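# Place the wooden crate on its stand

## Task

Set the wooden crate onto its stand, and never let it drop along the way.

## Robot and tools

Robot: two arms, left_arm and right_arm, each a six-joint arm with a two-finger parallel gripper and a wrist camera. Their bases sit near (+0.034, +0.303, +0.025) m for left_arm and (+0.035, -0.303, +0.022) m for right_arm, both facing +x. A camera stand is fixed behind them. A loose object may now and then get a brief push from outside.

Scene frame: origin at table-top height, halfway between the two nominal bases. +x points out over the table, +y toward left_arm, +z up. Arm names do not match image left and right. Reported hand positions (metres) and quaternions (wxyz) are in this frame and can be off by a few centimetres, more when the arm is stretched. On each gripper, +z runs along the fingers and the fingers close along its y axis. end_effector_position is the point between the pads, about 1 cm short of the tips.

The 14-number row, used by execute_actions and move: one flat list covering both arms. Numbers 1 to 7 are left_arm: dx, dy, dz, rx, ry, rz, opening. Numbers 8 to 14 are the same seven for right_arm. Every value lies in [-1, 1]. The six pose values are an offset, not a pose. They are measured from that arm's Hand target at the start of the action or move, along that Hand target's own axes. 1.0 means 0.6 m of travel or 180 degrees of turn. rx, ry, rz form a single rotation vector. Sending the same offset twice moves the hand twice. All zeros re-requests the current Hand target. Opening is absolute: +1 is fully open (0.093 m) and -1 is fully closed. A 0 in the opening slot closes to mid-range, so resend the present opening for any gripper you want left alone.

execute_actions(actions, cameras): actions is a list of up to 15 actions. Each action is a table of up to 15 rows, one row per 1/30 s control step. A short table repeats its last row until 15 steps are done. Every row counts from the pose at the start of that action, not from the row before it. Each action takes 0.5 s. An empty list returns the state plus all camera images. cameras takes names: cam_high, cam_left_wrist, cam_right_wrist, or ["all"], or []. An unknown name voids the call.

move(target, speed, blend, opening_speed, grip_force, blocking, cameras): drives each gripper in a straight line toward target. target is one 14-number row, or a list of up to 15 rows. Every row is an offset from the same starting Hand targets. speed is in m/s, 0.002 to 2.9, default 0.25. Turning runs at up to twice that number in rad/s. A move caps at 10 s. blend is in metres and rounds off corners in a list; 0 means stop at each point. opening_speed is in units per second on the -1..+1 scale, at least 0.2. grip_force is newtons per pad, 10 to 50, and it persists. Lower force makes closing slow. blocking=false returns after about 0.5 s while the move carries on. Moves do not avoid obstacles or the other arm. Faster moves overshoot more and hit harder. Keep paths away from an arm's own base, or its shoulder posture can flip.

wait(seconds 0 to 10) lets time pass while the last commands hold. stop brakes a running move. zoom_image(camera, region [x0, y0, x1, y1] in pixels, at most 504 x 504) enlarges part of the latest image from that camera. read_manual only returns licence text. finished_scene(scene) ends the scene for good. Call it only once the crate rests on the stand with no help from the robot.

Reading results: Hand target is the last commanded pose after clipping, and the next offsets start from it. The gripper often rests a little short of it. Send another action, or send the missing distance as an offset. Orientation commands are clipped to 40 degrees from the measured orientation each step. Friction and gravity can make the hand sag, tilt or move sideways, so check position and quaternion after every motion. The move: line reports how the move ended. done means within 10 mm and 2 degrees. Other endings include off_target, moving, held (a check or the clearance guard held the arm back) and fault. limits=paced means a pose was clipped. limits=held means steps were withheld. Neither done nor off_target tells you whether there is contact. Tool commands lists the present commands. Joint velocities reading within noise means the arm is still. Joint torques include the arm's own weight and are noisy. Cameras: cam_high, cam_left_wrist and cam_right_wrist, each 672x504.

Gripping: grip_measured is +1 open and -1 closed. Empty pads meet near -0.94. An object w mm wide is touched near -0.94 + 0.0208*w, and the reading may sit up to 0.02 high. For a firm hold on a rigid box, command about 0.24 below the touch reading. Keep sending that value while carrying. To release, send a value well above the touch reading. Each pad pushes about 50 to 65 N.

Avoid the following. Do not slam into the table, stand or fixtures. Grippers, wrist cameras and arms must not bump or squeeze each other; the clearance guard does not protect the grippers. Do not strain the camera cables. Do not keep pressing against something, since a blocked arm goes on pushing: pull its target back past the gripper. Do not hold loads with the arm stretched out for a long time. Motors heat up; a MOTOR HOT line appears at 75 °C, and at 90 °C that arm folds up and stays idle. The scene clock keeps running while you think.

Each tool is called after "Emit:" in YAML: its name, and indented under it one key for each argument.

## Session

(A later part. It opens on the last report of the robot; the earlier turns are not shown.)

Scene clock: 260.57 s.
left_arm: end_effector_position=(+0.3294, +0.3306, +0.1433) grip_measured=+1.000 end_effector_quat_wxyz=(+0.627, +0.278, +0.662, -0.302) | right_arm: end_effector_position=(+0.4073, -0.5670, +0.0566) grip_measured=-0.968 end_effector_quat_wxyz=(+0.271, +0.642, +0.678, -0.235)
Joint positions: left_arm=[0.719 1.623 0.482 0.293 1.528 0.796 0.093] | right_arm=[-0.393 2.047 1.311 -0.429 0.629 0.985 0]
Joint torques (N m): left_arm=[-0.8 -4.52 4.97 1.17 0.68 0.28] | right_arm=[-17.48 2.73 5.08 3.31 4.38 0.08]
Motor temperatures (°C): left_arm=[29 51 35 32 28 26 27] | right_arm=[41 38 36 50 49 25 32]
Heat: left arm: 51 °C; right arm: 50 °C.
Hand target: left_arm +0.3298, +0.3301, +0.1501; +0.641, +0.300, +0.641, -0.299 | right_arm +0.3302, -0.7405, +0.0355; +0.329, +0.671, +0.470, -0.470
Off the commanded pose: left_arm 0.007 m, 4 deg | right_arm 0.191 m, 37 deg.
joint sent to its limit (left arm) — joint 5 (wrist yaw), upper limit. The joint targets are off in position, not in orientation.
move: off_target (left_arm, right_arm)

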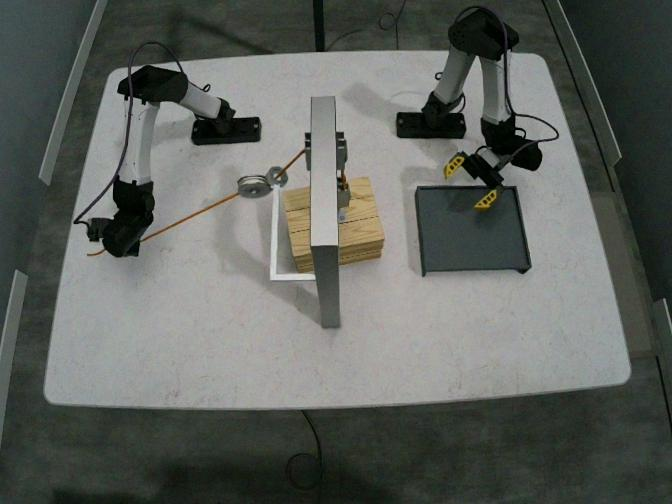

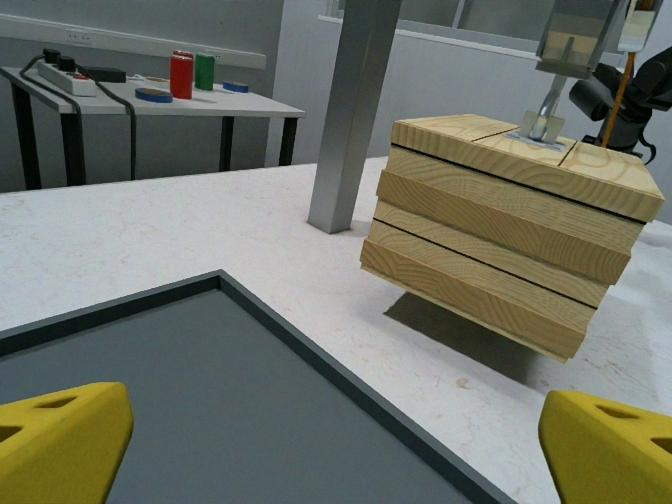

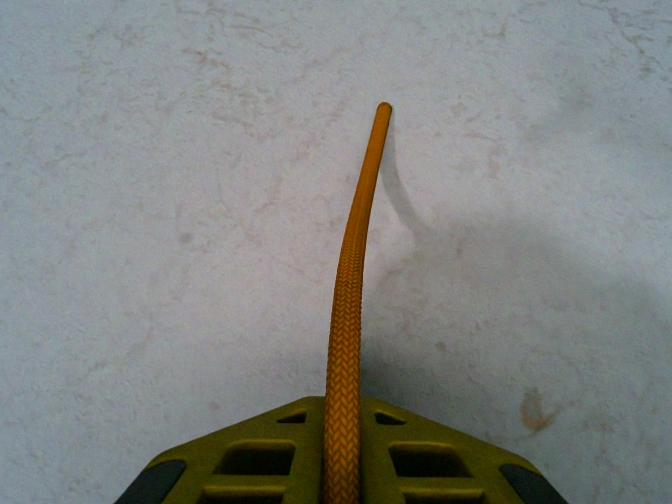

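Emit:
move:
  target: [0,0,0,0,0,0,1,0,-0.05,0.12,0,0,0,-1]
  speed: 0.15
  cameras: ["cam_high","cam_left_wrist"]

Scene clock: 283.73 s.
left_arm: end_effector_position=(+0.3294, +0.3306, +0.1433) grip_measured=+1.000 end_effector_quat_wxyz=(+0.627, +0.278, +0.662, -0.302) | right_arm: end_effector_position=(+0.3743, -0.5637, +0.0475) grip_measured=-0.968 end_effector_quat_wxyz=(+0.232, +0.641, +0.688, -0.248)
Joint positions: left_arm=[0.719 1.623 0.482 0.293 1.528 0.796 0.093] | right_arm=[-0.419 2.004 1.232 -0.469 0.621 0.968 0]
Joint torques (N m): left_arm=[-0.81 -4.52 4.97 1.16 0.68 0.28] | right_arm=[-25.68 3.43 2.06 4.16 4.19 -0.27]
Motor temperatures (°C): left_arm=[29 46 35 33 29 26 27] | right_arm=[61 36 37 58 72 25 32]
Heat: left arm: 46 °C; right arm: 72 °C.
Hand target: left_arm +0.3298, +0.3301, +0.1501; +0.641, +0.300, +0.641, -0.299 | right_arm +0.2789, -0.7938, +0.0108; +0.329, +0.671, +0.470, -0.470
Off the commanded pose: left_arm 0.007 m, 4 deg | right_arm 0.252 m, 38 deg.
joint sent to its limit (left arm) — joint 5 (wrist yaw), upper limit. The joint targets are off in position, not in orientation.
move: off_target (left_arm, right_arm)
Images, in order (width x height): cam_high 672x504, cam_left_wrist 672x504.

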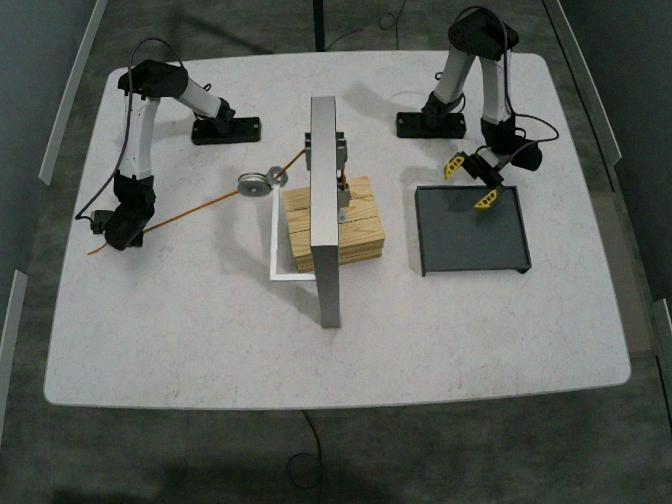

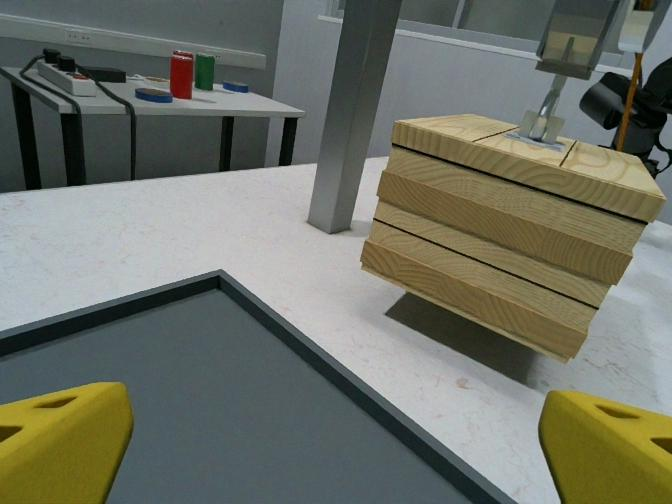

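Emit:
move:
  target: [0,0,0,0,0,0,1,0.0202,0.0248,-0.3682,-0.0963,0.1102,-0.0562,-1]
  speed: 0.25
  cameras: ["all"]

Emit:
zoom_image:
  camera: "cam_high"
  region: [220, 85, 400, 285]

Emit:
zoom_image:
  camera: "cam_left_wrist"
  region: [500, 0, 672, 200]

Scene clock: 290.83 s.
left_arm: end_effector_position=(+0.3294, +0.3306, +0.1433) grip_measured=+1.000 end_effector_quat_wxyz=(+0.627, +0.278, +0.662, -0.302) | right_arm: end_effector_position=(+0.3692, -0.5582, +0.0578) grip_measured=-0.968 end_effector_quat_wxyz=(+0.249, +0.628, +0.695, -0.246)
Joint positions: left_arm=[0.719 1.623 0.482 0.293 1.528 0.796 0.093] | right_arm=[-0.412 1.935 1.162 -0.42 0.622 0.929 0]
Joint torques (N m): left_arm=[-0.8 -4.52 4.97 1.16 0.68 0.28] | right_arm=[-3.4 -6.75 6.34 2.27 1.54 -0.2]
Motor temperatures (°C): left_arm=[29 45 35 33 29 26 27] | right_arm=[69 36 36 61 72 25 32]
Heat: left arm: 45 °C; right arm: 72 °C.
Hand target: left_arm +0.3298, +0.3301, +0.1501; +0.641, +0.300, +0.641, -0.299 | right_arm +0.3652, -0.5999, +0.0749; +0.298, +0.641, +0.641, -0.299
Off the commanded pose: left_arm 0.007 m, 4 deg | right_arm 0.045 m, 10 deg.
joint sent to its limit (left arm) — joint 5 (wrist yaw), upper limit. The joint targets are off in position, not in orientation.
move: off_target (left_arm, right_arm)

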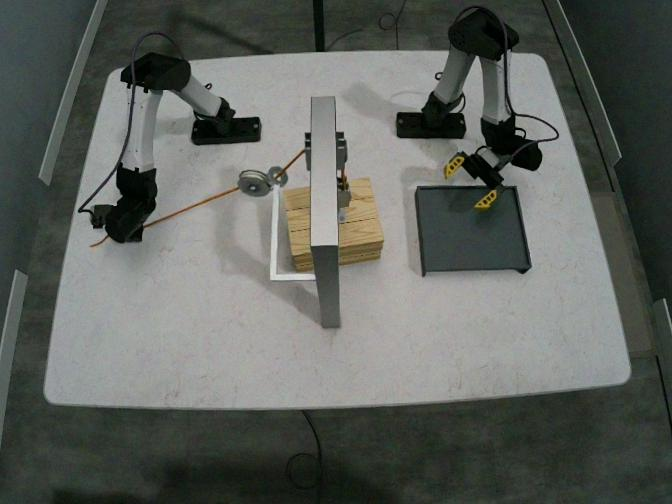

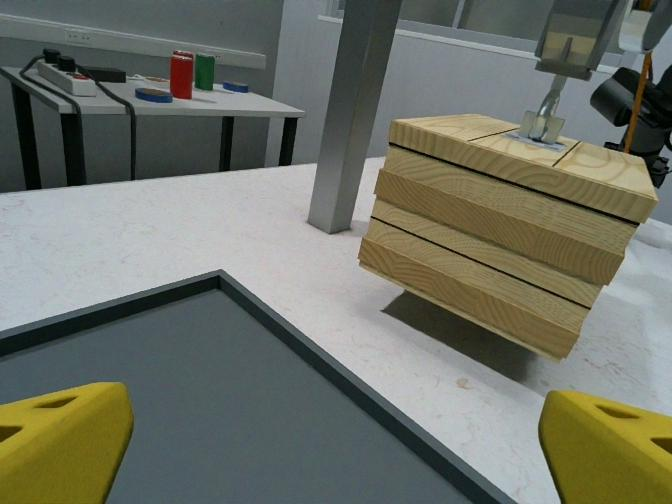

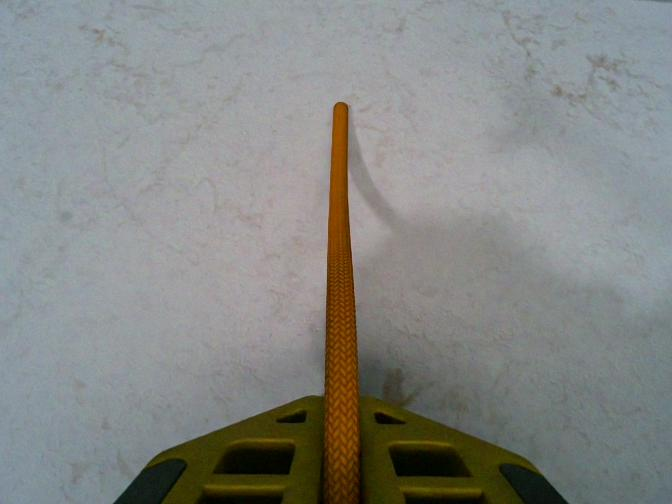

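Scaled by 2.520 from the camera's 672x504 image, which has a finer 960x720 frame.

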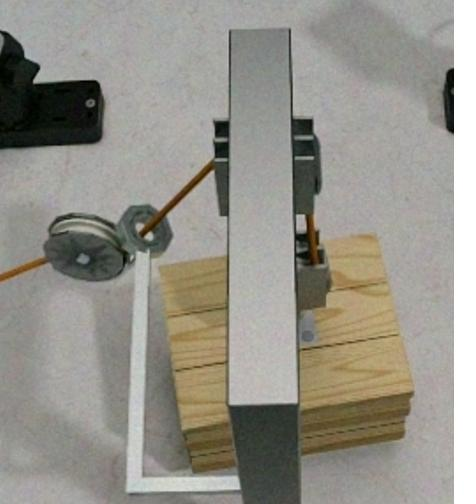

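Scaled by 2.520 from the camera's 672x504 image, which has a finer 960x720 frame.

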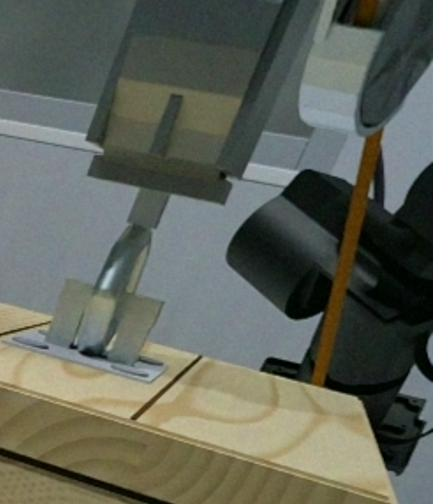

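Emit:
move:
  target: [-0.1165,-0.2908,0.1913,0.137,-0.1097,-0.0245,-0.5,0,0,0,0,0,0,-1]
  speed: 0.3
  cameras: ["cam_left_wrist","cam_high"]

Emit:
zoom_image:
  camera: "cam_left_wrist"
  region: [100, 0, 600, 400]

Scene clock: 303.43 s.
left_arm: end_effector_position=(+0.2704, +0.1297, +0.2095) grip_measured=-0.498 end_effector_quat_wxyz=(+0.579, +0.375, +0.564, -0.454) | right_arm: end_effector_position=(+0.3695, -0.5583, +0.0579) grip_measured=-0.968 end_effector_quat_wxyz=(+0.250, +0.627, +0.695, -0.246)
Joint positions: left_arm=[-0.054 1.451 0.15 1.511 1.166 -0.272 0.021] | right_arm=[-0.412 1.935 1.162 -0.418 0.622 0.928 0]
Joint torques (N m): left_arm=[-0.84 -3.04 3.77 2.03 -0.19 0.08] | right_arm=[-3.47 -6.82 6.23 2.3 1.55 -0.21]
Motor temperatures (°C): left_arm=[29 43 35 34 29 26 27] | right_arm=[59 36 36 58 60 25 32]
Heat: left arm: 43 °C; right arm: 60 °C.
Hand target: left_arm +0.2697, +0.1300, +0.2197; +0.650, +0.349, +0.455, -0.499 | right_arm +0.3652, -0.5999, +0.0749; +0.298, +0.641, +0.641, -0.299
Off the commanded pose: left_arm 0.010 m, 16 deg | right_arm 0.045 m, 10 deg.
joint sent to its limit (left arm) — joint 4 (wrist pitch), upper limit. The joint targets are off in position and orientation.
move: off_target (left_arm, right_arm)
Images, in order (width x height): cam_high 672x504, cam_left_wrist 672x504.

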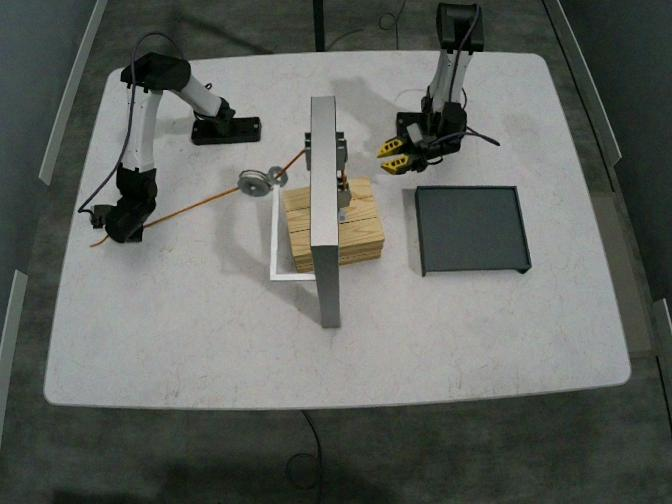

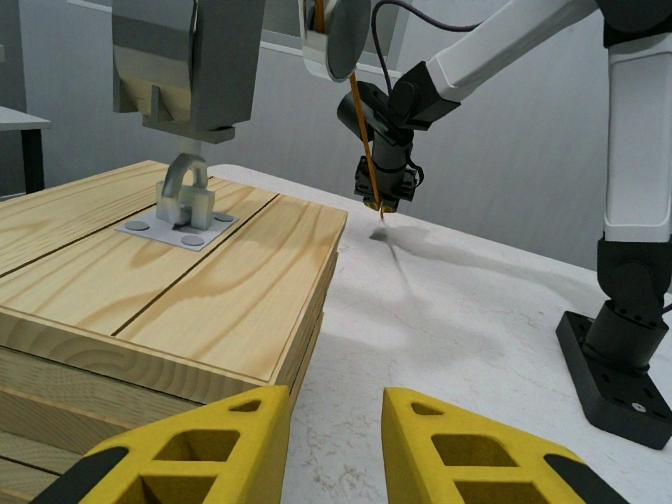

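Scaled by 1.008 from the camera's 672x504 image, which has a finer 960x720 frame.

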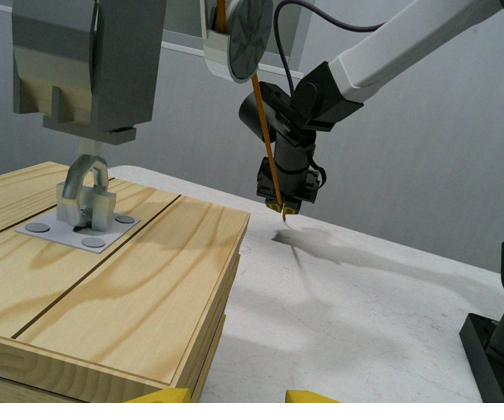

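Emit:
move:
  target: [-0.2075,-0.0193,0.0148,0,0,0,-0.5,0,0,0,0,0,0,-1]
  speed: 0.3
  cameras: ["cam_left_wrist"]

Emit:
zoom_image:
  camera: "cam_left_wrist"
  region: [0, 0, 500, 400]

Scene clock: 310.57 s.
left_arm: end_effector_position=(+0.2551, +0.1587, +0.3201) grip_measured=-0.498 end_effector_quat_wxyz=(+0.619, +0.318, +0.526, -0.488) | right_arm: end_effector_position=(+0.3695, -0.5583, +0.0579) grip_measured=-0.968 end_effector_quat_wxyz=(+0.250, +0.627, +0.695, -0.246)
Joint positions: left_arm=[0.075 1.084 0.258 1.519 1.18 -0.778 0.021] | right_arm=[-0.412 1.935 1.162 -0.418 0.622 0.928 0]
Joint torques (N m): left_arm=[0.03 -2.61 7.94 1.57 -0.39 0.08] | right_arm=[-3.37 -6.82 6.3 2.3 1.54 -0.21]
Motor temperatures (°C): left_arm=[29 42 35 35 28 26 27] | right_arm=[55 37 37 57 57 25 32]
Heat: left arm: 42 °C; right arm: 57 °C.
Hand target: left_arm +0.2496, +0.1601, +0.3397; +0.650, +0.349, +0.455, -0.499 | right_arm +0.3652, -0.5999, +0.0749; +0.298, +0.641, +0.641, -0.299
Off the commanded pose: left_arm 0.020 m, 10 deg | right_arm 0.045 m, 10 deg.
joint sent to its limit (left arm) — joint 4 (wrist pitch), upper limit. The joint targets are off in position and orientation.
move: off_target (left_arm, right_arm)
Images, in order (width x height): cam_left_wrist 672x504.

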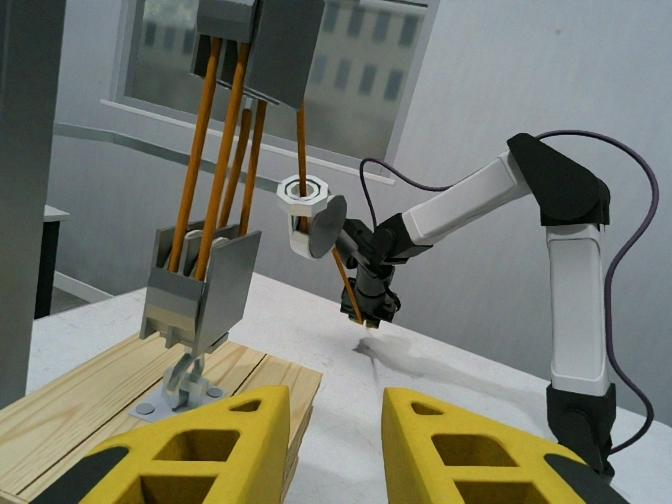

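Scaled by 1.008 from the camera's 672x504 image, which has a finer 960x720 frame.

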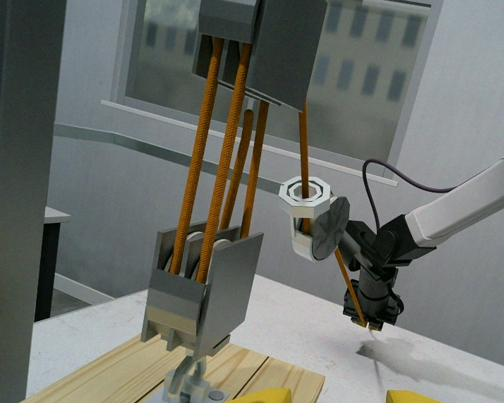

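Emit:
zoom_image:
  camera: "cam_left_wrist"
  region: [230, 120, 430, 360]

Emit:
zoom_image:
  camera: "cam_left_wrist"
  region: [130, 0, 350, 280]

Scaled by 2.100 from the camera's 672x504 image, which has a finer 960x720 frame.

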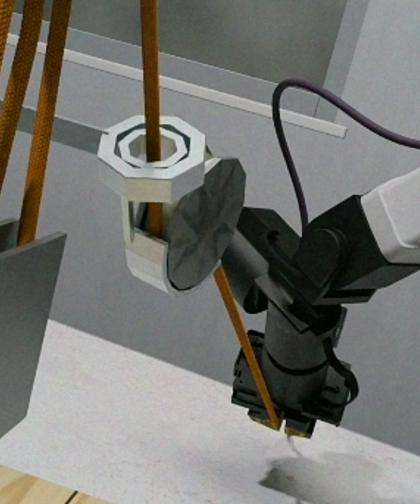

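Scaled by 1.800 from the camera's 672x504 image, which has a finer 960x720 frame.

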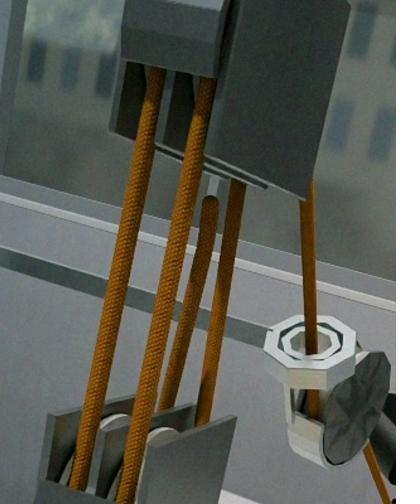

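Emit:
move:
  target: [0,0,0,0,0,0,-0.5,0.0342,-0.275,-0.0148,0.068,-0.0555,0.0481,-1]
  speed: 0.15
  cameras: ["cam_left_wrist","cam_high"]

Scene clock: 354.27 s.
left_arm: end_effector_position=(+0.2551, +0.1587, +0.3201) grip_measured=-0.498 end_effector_quat_wxyz=(+0.619, +0.318, +0.526, -0.488) | right_arm: end_effector_position=(+0.2690, -0.5414, +0.0601) grip_measured=-0.968 end_effector_quat_wxyz=(+0.338, +0.682, +0.594, -0.261)
Joint positions: left_arm=[0.075 1.084 0.258 1.519 1.18 -0.778 0.021] | right_arm=[-0.442 1.593 0.622 -0.067 0.742 1.049 0]
Joint torques (N m): left_arm=[0.03 -2.62 7.92 1.57 -0.39 0.08] | right_arm=[-7.41 -2.5 2.54 1.25 2.46 -0.29]
Motor temperatures (°C): left_arm=[29 39 37 35 28 26 28] | right_arm=[44 37 37 55 51 25 32]
Heat: left arm: 39 °C; right arm: 55 °C.
Hand target: left_arm +0.2496, +0.1601, +0.3397; +0.650, +0.349, +0.455, -0.499 | right_arm +0.2002, -0.5798, +0.0651; +0.305, +0.687, +0.527, -0.397
Off the commanded pose: left_arm 0.020 m, 10 deg | right_arm 0.079 m, 18 deg.
joint sent to its limit (left arm) — joint 4 (wrist pitch), upper limit. The joint targets are off in position and orientation.
move: off_target (left_arm, right_arm)
Images, in order (width x height): cam_high 672x504, cam_left_wrist 672x504.

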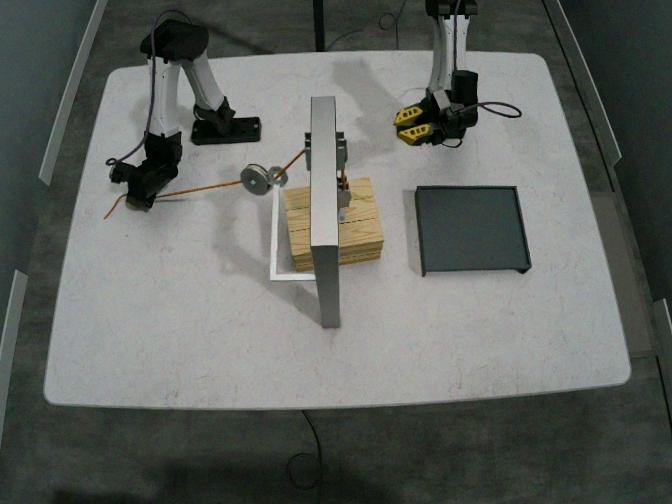

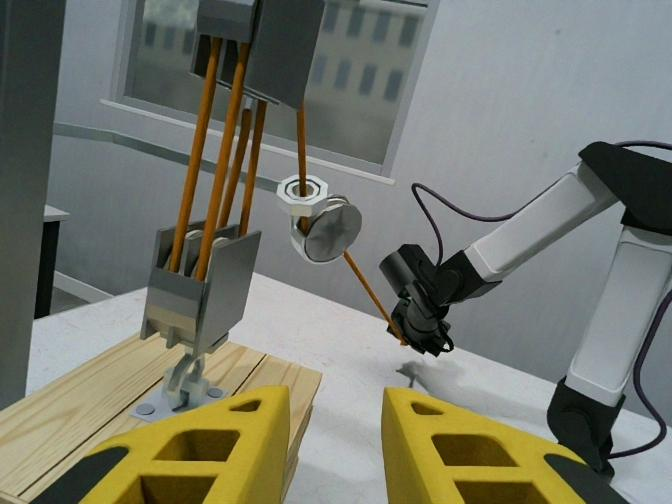

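Emit:
move:
  target: [0,0,0,0,0,0,-0.5,-0.0795,-0.0685,0.2542,0,0,0,-1]
  speed: 0.12
  cameras: ["cam_left_wrist","cam_high"]

Scene clock: 362.87 s.
left_arm: end_effector_position=(+0.2551, +0.1587, +0.3201) grip_measured=-0.498 end_effector_quat_wxyz=(+0.619, +0.318, +0.526, -0.488) | right_arm: end_effector_position=(+0.1716, -0.5522, +0.1103) grip_measured=-0.968 end_effector_quat_wxyz=(-0.176, +0.801, +0.534, +0.206)
Joint positions: left_arm=[0.075 1.084 0.258 1.519 1.18 -0.778 0.021] | right_arm=[-1.24 2.038 1.594 -1.595 -0.299 0.649 0]
Joint torques (N m): left_arm=[0.02 -2.62 7.92 1.57 -0.39 0.08] | right_arm=[-5.89 -5.94 10.67 3.9 3.22 0.05]
Motor temperatures (°C): left_arm=[29 38 38 35 28 26 28] | right_arm=[45 37 39 58 56 25 32]
Heat: left arm: 38 °C; right arm: 58 °C.
Hand target: left_arm +0.2496, +0.1601, +0.3397; +0.650, +0.349, +0.455, -0.499 | right_arm +0.1202, -0.7198, +0.0303; +0.045, +0.814, +0.575, -0.068
Off the commanded pose: left_arm 0.020 m, 10 deg | right_arm 0.193 m, 92 deg; orientation clipped.
joint read past its limit (right arm) — joint 4 (wrist pitch), lower limit.
joint sent to its limit (left arm) — joint 4 (wrist pitch), upper limit. The joint targets are off in position and orientation.
move: off_target (left_arm, right_arm); limits=paced
Images, in order (width x height): cam_high 672x504, cam_left_wrist 672x504.

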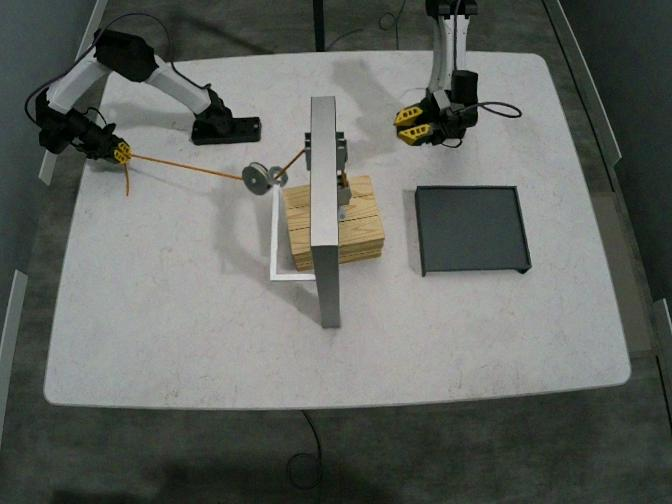

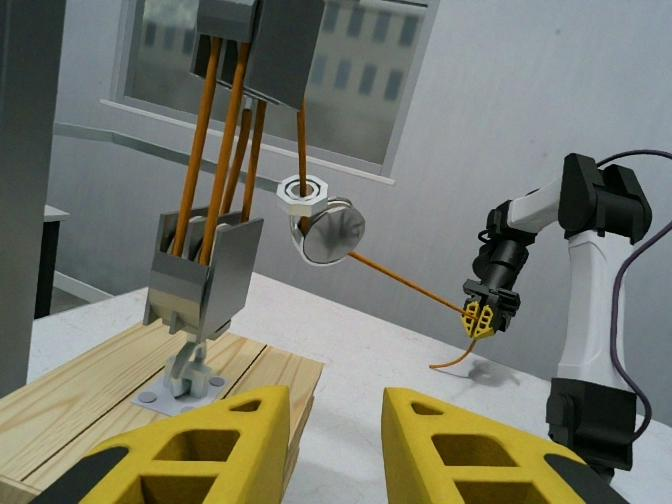

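Emit:
zoom_image:
  camera: "cam_high"
  region: [210, 150, 410, 290]

Scaled by 2.520 from the camera's 672x504 image, which has a finer 960x720 frame.

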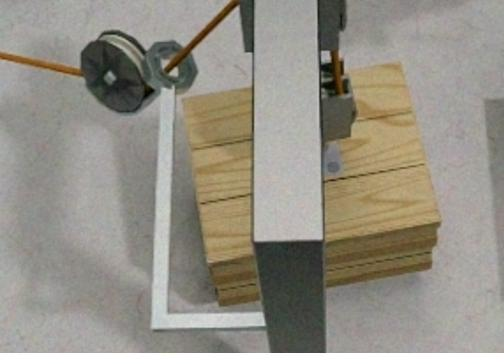

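Emit:
move:
  target: [0,0,0,0,0,0,-0.5,-0.104,-0.0137,0.051,0,0.2,0,-1]
  speed: 0.12
  cameras: ["cam_left_wrist","cam_high"]

Emit:
zoom_image:
  camera: "cam_high"
  region: [210, 150, 410, 290]

Scene clock: 378.83 s.
left_arm: end_effector_position=(+0.2551, +0.1587, +0.3201) grip_measured=-0.498 end_effector_quat_wxyz=(+0.619, +0.318, +0.526, -0.488) | right_arm: end_effector_position=(+0.2081, -0.7180, +0.0385) grip_measured=-0.968 end_effector_quat_wxyz=(-0.019, +0.775, +0.560, +0.294)
Joint positions: left_arm=[0.075 1.084 0.258 1.519 1.18 -0.778 0.021] | right_arm=[-1.358 2.677 2.417 -1.616 -0.522 0.445 0]
Joint torques (N m): left_arm=[0.03 -2.61 7.91 1.57 -0.39 0.08] | right_arm=[-12.57 -8.36 12.68 0.09 2.33 -0.22]
Motor temperatures (°C): left_arm=[29 38 38 35 28 26 28] | right_arm=[45 38 44 61 61 25 32]
Heat: left arm: 38 °C; right arm: 61 °C.
Hand target: left_arm +0.2496, +0.1601, +0.3397; +0.650, +0.349, +0.455, -0.499 | right_arm +0.0900, -0.7797, +0.0102; -0.135, +0.795, +0.560, +0.187
Off the commanded pose: left_arm 0.020 m, 10 deg | right_arm 0.136 m, 18 deg.
joint read past its limit (right arm) — joint 4 (wrist pitch), lower limit.
joint sent to its limit (left arm) — joint 4 (wrist pitch), upper limit. The joint targets are off in position and orientation.
joint sent to its limit (right arm) — joint 4 (wrist pitch), lower limit. The joint targets are off in position and orientation.
move: off_target (left_arm, right_arm)
Images, in order (width x height): cam_high 672x504, cam_left_wrist 672x504.

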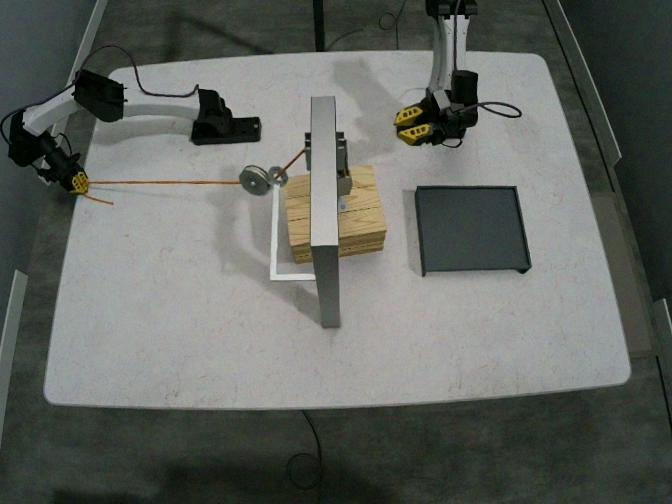

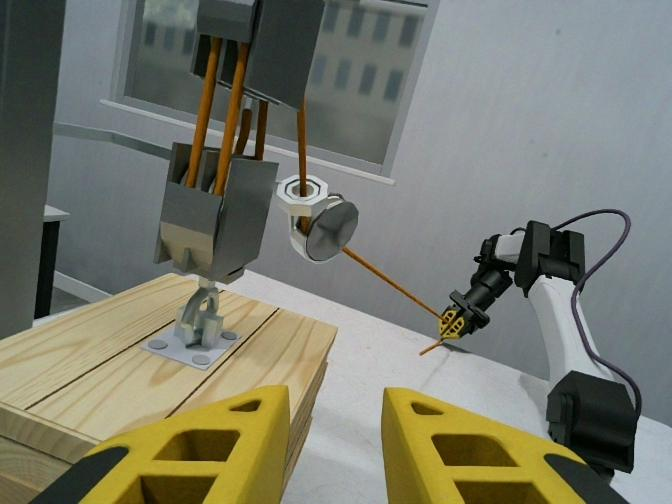

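Scaled by 2.520 from the camera's 672x504 image, which has a finer 960x720 frame.

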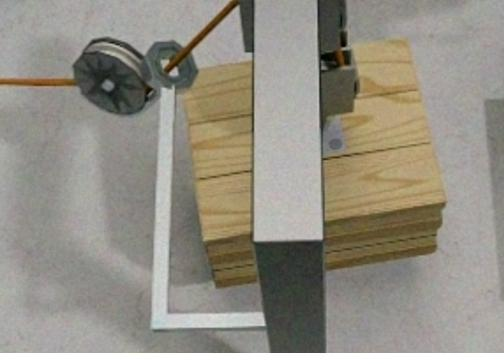

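Emit:
move:
  target:
    - [0.0093,0.2415,-0.4117,-0.4209,0.3751,-0.153,1,0.104,0.143,0.0048,0,0,0,-1]
    - [0.1407,0.419,-0.6843,-0.7297,0.1084,-0.6117,1,0.104,0.143,0.0048,0,0,0,-1]
    - [0.2742,0.4125,-0.7073,-0.7297,0.1084,-0.6117,1,0.104,0.143,0.0048,0,0,0,-1]
  speed: [0.4,0.4,0.2]
  blend: [0.04,0.03,0]
  cameras: ["cam_left_wrist","cam_high"]

Emit:
zoom_image:
  camera: "cam_high"
  region: [210, 150, 410, 290]

Scene clock: 408.97 s.
left_arm: end_effector_position=(+0.3971, +0.5556, +0.0331) grip_measured=+1.000 end_effector_quat_wxyz=(+0.070, +0.700, -0.708, +0.056) | right_arm: end_effector_position=(+0.2288, -0.7240, +0.0459) grip_measured=-0.968 end_effector_quat_wxyz=(-0.029, +0.797, +0.555, +0.237)
Joint positions: left_arm=[0.68 2.442 2.059 -1.313 0.128 -0.894 0.093] | right_arm=[-1.286 2.685 2.507 -1.616 -0.43 0.584 0]
Joint torques (N m): left_arm=[-0.66 -13.15 4.82 0.07 0.09 0.01] | right_arm=[-3.22 -10.59 9.01 0.3 1.08 0.09]
Motor temperatures (°C): left_arm=[29 39 39 35 28 26 28] | right_arm=[51 42 50 50 56 25 32]
Heat: left arm: 39 °C; right arm: 56 °C.
Hand target: left_arm +0.4000, +0.5550, +0.0400; +0.061, +0.705, -0.704, +0.061 | right_arm +0.1901, -0.7548, +0.0352; -0.135, +0.795, +0.560, +0.187
Off the commanded pose: left_arm 0.008 m, 1 deg | right_arm 0.051 m, 13 deg.
joint read past its limit (right arm) — joint 4 (wrist pitch), lower limit.
joint sent to its limit (right arm) — joint 4 (wrist pitch), lower limit. The joint targets are off in position and orientation.
move: off_target (right_arm); limits=paced
Images, in order (width x height): cam_high 672x504, cam_left_wrist 672x504.

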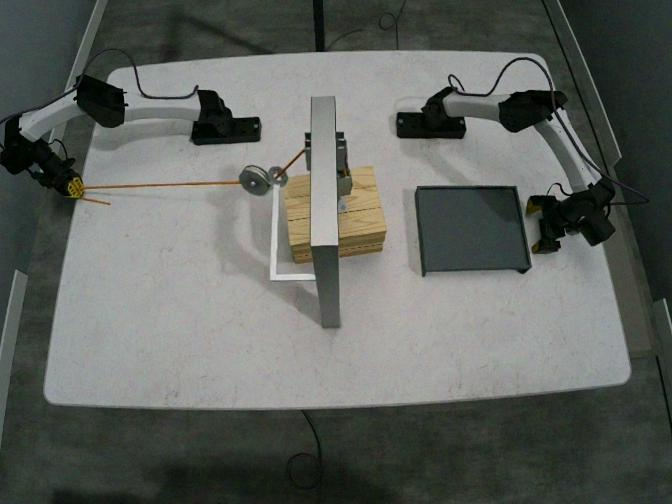

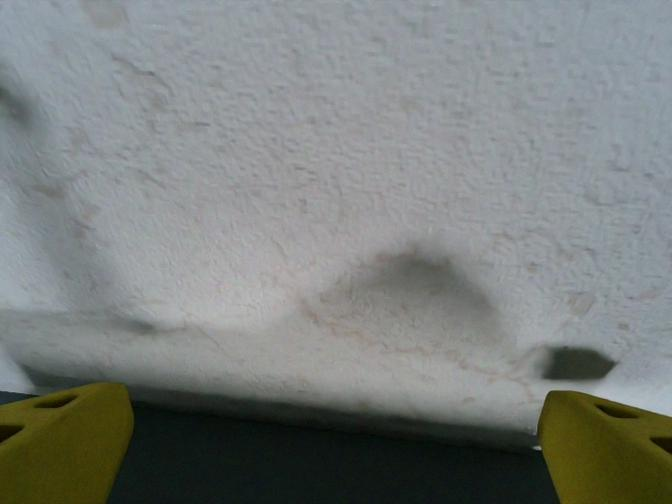

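Scaled by 2.520 from the camera's 672x504 image, which has a finer 960x720 frame.

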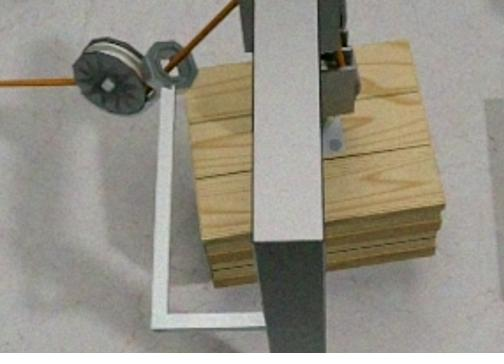

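Emit:
move:
  target: [0.4509, -0.02, 0.0829, 0, 0, 0, 1, 0.0707, 0.0435, 0.0153, 0, 0, 0, -1]
  speed: [0.1]
  cameras: ["all"]

Scene clock: 430.97 s.
left_arm: end_effector_position=(+0.4139, +0.2992, +0.0290) grip_measured=+1.000 end_effector_quat_wxyz=(+0.047, +0.701, -0.710, +0.038) | right_arm: end_effector_position=(+0.2572, -0.6994, +0.0368) grip_measured=-0.968 end_effector_quat_wxyz=(-0.069, +0.793, +0.563, +0.221)
Joint positions: left_arm=[0.066 2.089 1.453 -0.952 0.12 -1.514 0.093] | right_arm=[-1.197 2.682 2.467 -1.615 -0.393 0.653 0]
Joint torques (N m): left_arm=[-2.07 -11.71 3.9 0.16 0.48 -0.21] | right_arm=[-3 -15.34 5.05 0.18 0.55 0.09]
Motor temperatures (°C): left_arm=[29 51 38 34 28 26 28] | right_arm=[45 45 49 47 50 25 32]
Heat: left arm: 51 °C; right arm: 50 °C.
Hand target: left_arm +0.4121, +0.2800, +0.0377; +0.061, +0.705, -0.704, +0.061 | right_arm +0.2288, -0.7240, +0.0459; -0.135, +0.795, +0.560, +0.187
Off the commanded pose: left_arm 0.021 m, 3 deg | right_arm 0.039 m, 8 deg.
joint read past its limit (right arm) — joint 4 (wrist pitch), lower limit.
joint sent to its limit (right arm) — joint 4 (wrist pitch), lower limit. The joint targets are off in position and orientation.
move: off_target (left_arm, right_arm)

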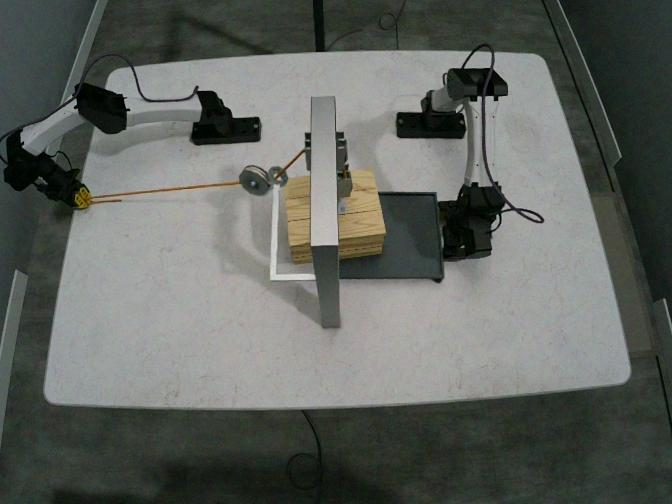

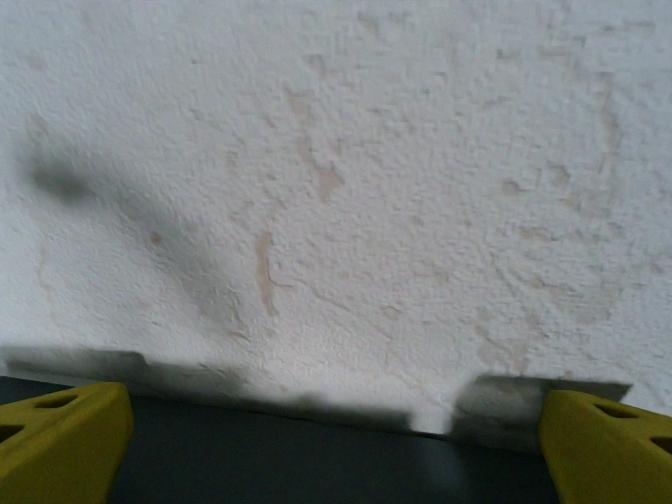

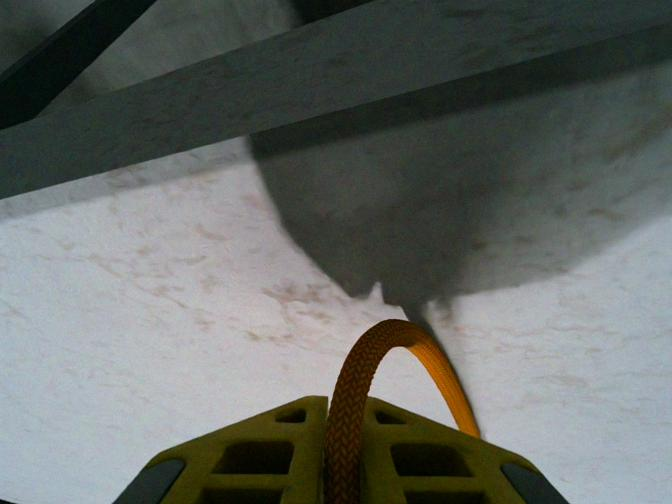

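Emit:
zoom_image:
  camera: "cam_high"
  region: [220, 140, 480, 320]

Scaled by 1.938 from the camera's 672x504 image, which has a finer 960x720 frame.

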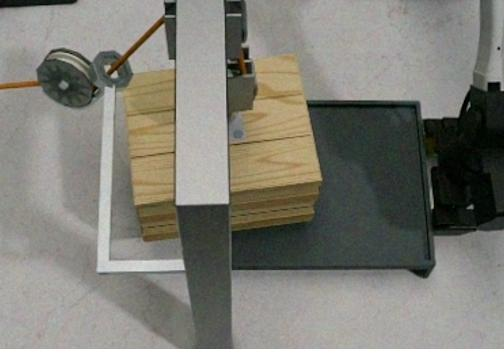

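Emit:
move:
  target: [0.2348, 0, 0.0414, 0, 0, 0, 1, 0.0634, 0.0382, 0.0222, 0, 0, 0, -1]
  speed: [0.08]
  cameras: ["cam_high", "cam_left_wrist"]

Emit:
zoom_image:
  camera: "cam_high"
  region: [220, 140, 480, 320]

Scene clock: 443.57 s.
left_arm: end_effector_position=(+0.4064, +0.1582, +0.0315) grip_measured=+1.000 end_effector_quat_wxyz=(+0.048, +0.709, -0.703, +0.039) | right_arm: end_effector_position=(+0.2879, -0.6687, +0.0437) grip_measured=-0.968 end_effector_quat_wxyz=(-0.096, +0.789, +0.565, +0.223)
Joint positions: left_arm=[-0.298 2.117 1.506 -0.933 0.12 -1.902 0.093] | right_arm=[-1.111 2.637 2.4 -1.615 -0.407 0.724 0]
Joint torques (N m): left_arm=[-2.15 -8.51 8.32 0.24 0.38 -0.05] | right_arm=[-2.77 -14.71 5.05 0.11 0.43 0.12]
Motor temperatures (°C): left_arm=[29 51 37 33 28 27 28] | right_arm=[43 50 47 46 48 25 32]
Heat: left arm: 51 °C; right arm: 50 °C.
Hand target: left_arm +0.4121, +0.1369, +0.0376; +0.061, +0.705, -0.704, +0.061 | right_arm +0.2638, -0.6940, +0.0510; -0.135, +0.795, +0.560, +0.187
Off the commanded pose: left_arm 0.023 m, 3 deg | right_arm 0.036 m, 6 deg.
joint read past its limit (right arm) — joint 4 (wrist pitch), lower limit.
joint sent to its limit (right arm) — joint 4 (wrist pitch), lower limit. The joint targets are off in position and orientation.
move: off_target (left_arm, right_arm)
Images, in order (width x height): cam_high 672x504, cam_left_wrist 672x504.

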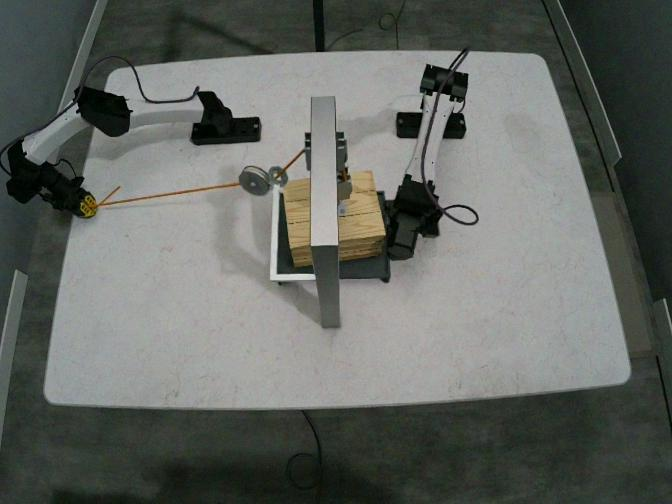

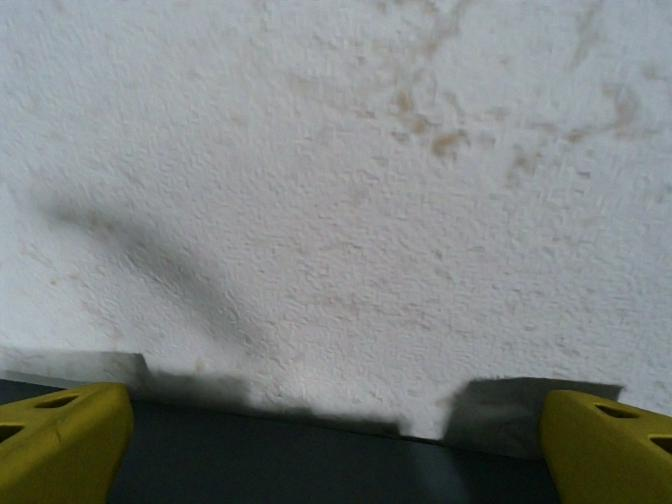

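Scaled by 1.938 from the camera's 672x504 image, which has a finer 960x720 frame.

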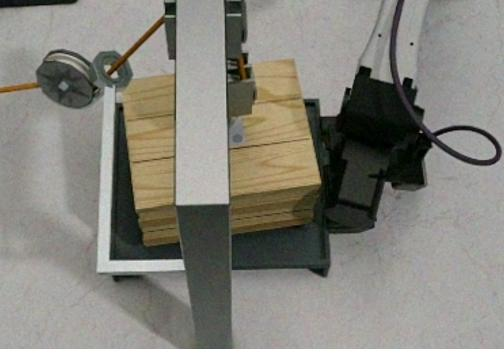

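Emit:
move:
  target:
    - [-0.1029, 0, -0.0215, 0, 0, 0, 1, 0.08, -0.0225, 0.025, 0, 0, 0, -1]
    - [-0.076, -0.01, -0.1454, 0, 0, 0, 1, 0.174, -0.0457, 0.0505, 0, 0, 0, -1]
  speed: [0.07, 0.05]
  blend: [0.02, 0]
  cameras: ["all"]

Emit:
zoom_image:
  camera: "cam_high"
  region: [220, 140, 480, 320]

Scene clock: 458.40 s.
left_arm: end_effector_position=(+0.4135, +0.1972, +0.0874) grip_measured=+1.000 end_effector_quat_wxyz=(+0.075, +0.705, -0.704, +0.038) | right_arm: end_effector_position=(+0.2783, -0.5425, +0.0827) grip_measured=-0.968 end_effector_quat_wxyz=(-0.216, +0.775, +0.547, +0.231)
Joint positions: left_arm=[-0.178 2.08 1.675 -1.186 0.168 -1.772 0.093] | right_arm=[-0.984 2.288 1.841 -1.613 -0.439 0.811 0]
Joint torques (N m): left_arm=[-0.38 -13.89 8.44 -0.12 0.02 0.13] | right_arm=[-2.33 -11.99 4.51 0.83 0.48 0.08]
Heat: left arm: 51 °C; right arm: 51 °C.
Hand target: left_arm +0.4181, +0.1969, +0.1156; +0.061, +0.705, -0.704, +0.061 | right_arm +0.2740, -0.5841, +0.0709; -0.135, +0.795, +0.560, +0.187
Off the commanded pose: left_arm 0.029 m, 3 deg | right_arm 0.043 m, 11 deg.
joint read past its limit (right arm) — joint 4 (wrist pitch), lower limit.
move: off_target (left_arm, right_arm)

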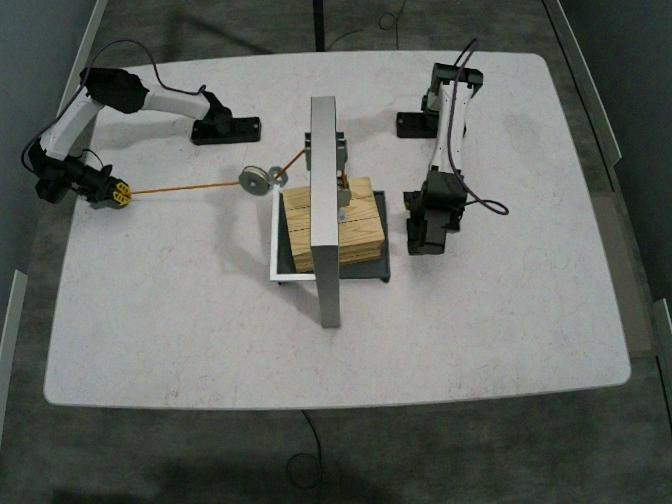

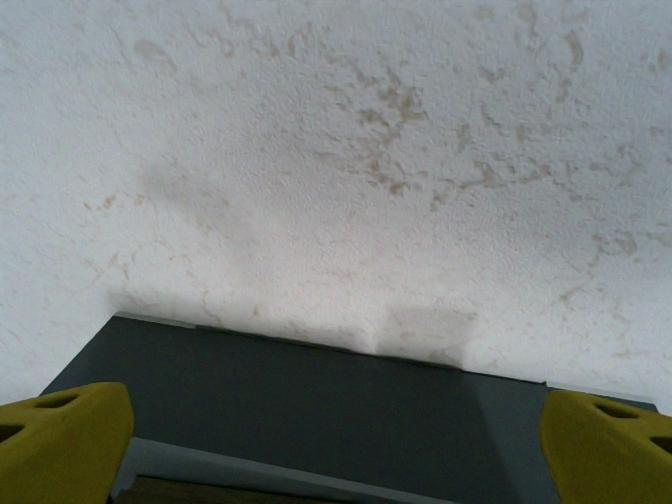

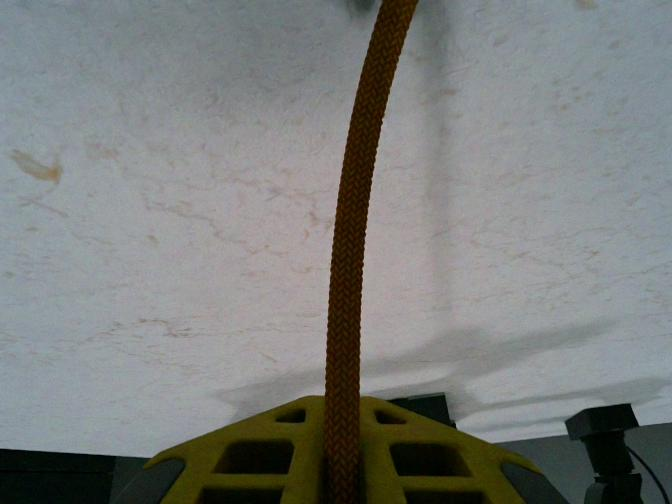

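Scaled by 1.938 from the camera's 672x504 image, which has a finer 960x720 frame.

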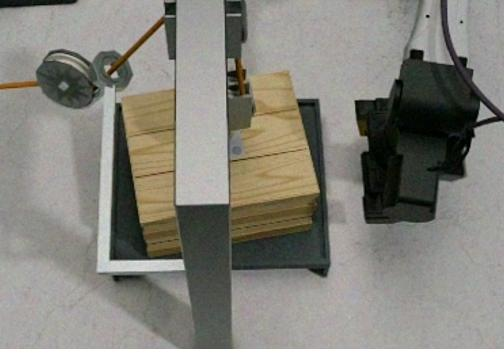

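Emit:
move:
  target:
    - [0.0052, 0, -0.0295, 0, 0, 0, 1, 0, 0, 0, 0, 0, 0, -1]
    - [0.1168, 0, -0.0099, 0, 0, 0, 1, 0, 0, 0, 0, 0, 0, -1]
  speed: [0.06, 0.04]
  blend: [0.01, 0]
  cameras: ["cam_high", "cam_left_wrist"]

Emit:
zoom_image:
  camera: "cam_high"
  region: [220, 140, 480, 320]

Scene clock: 472.43 s.
left_arm: end_effector_position=(+0.4168, +0.1332, +0.1257) grip_measured=+1.000 end_effector_quat_wxyz=(+0.064, +0.704, -0.705, +0.060) | right_arm: end_effector_position=(+0.2783, -0.5425, +0.0827) grip_measured=-0.968 end_effector_quat_wxyz=(-0.216, +0.775, +0.547, +0.231)
Joint positions: left_arm=[-0.328 2.095 1.85 -1.27 0.166 -1.925 0.093] | right_arm=[-0.984 2.288 1.841 -1.613 -0.439 0.811 0]
Joint torques (N m): left_arm=[-0.83 -9.2 8.8 0.03 -0.04 0.02] | right_arm=[-2.35 -11.99 4.56 0.83 0.47 0.1]
Heat: left arm: 52 °C; right arm: 50 °C.
Hand target: left_arm +0.4181, +0.1289, +0.1336; +0.061, +0.705, -0.704, +0.061 | right_arm +0.2740, -0.5841, +0.0709; -0.135, +0.795, +0.560, +0.187
Off the commanded pose: left_arm 0.009 m, 0 deg | right_arm 0.043 m, 11 deg.
joint read past its limit (right arm) — joint 4 (wrist pitch), lower limit.
move: off_target (right_arm); blend cut to 0.0093 m at target 1
Images, in order (width x height): cam_high 672x504, cam_left_wrist 672x504.

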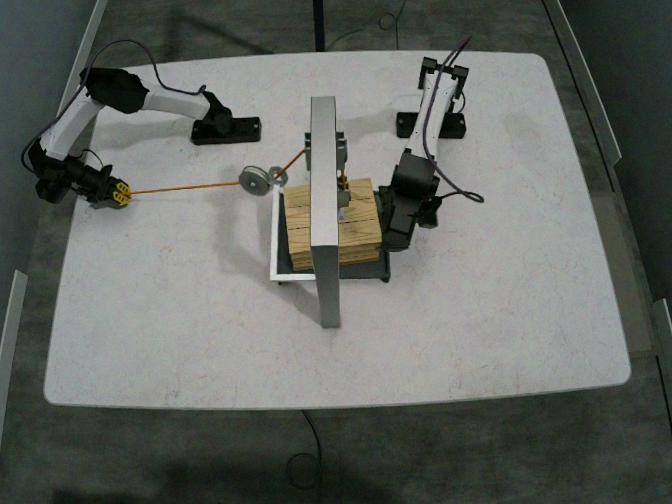

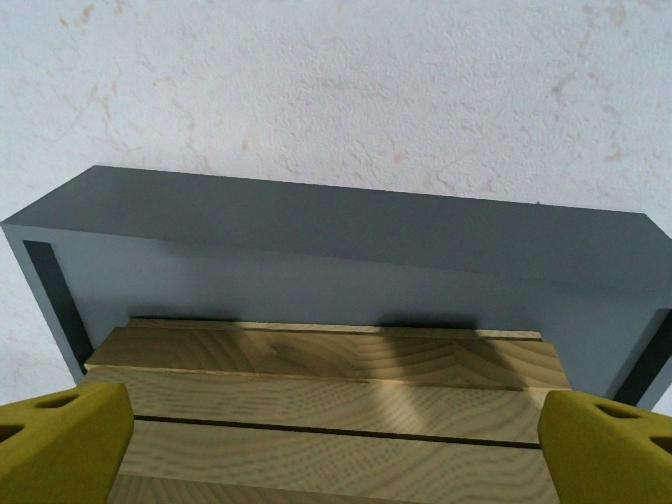

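Scaled by 1.938 from the camera's 672x504 image, which has a finer 960x720 frame.

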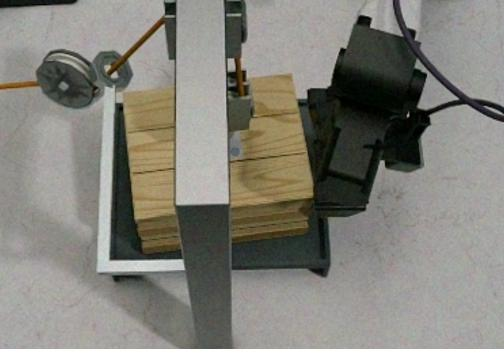

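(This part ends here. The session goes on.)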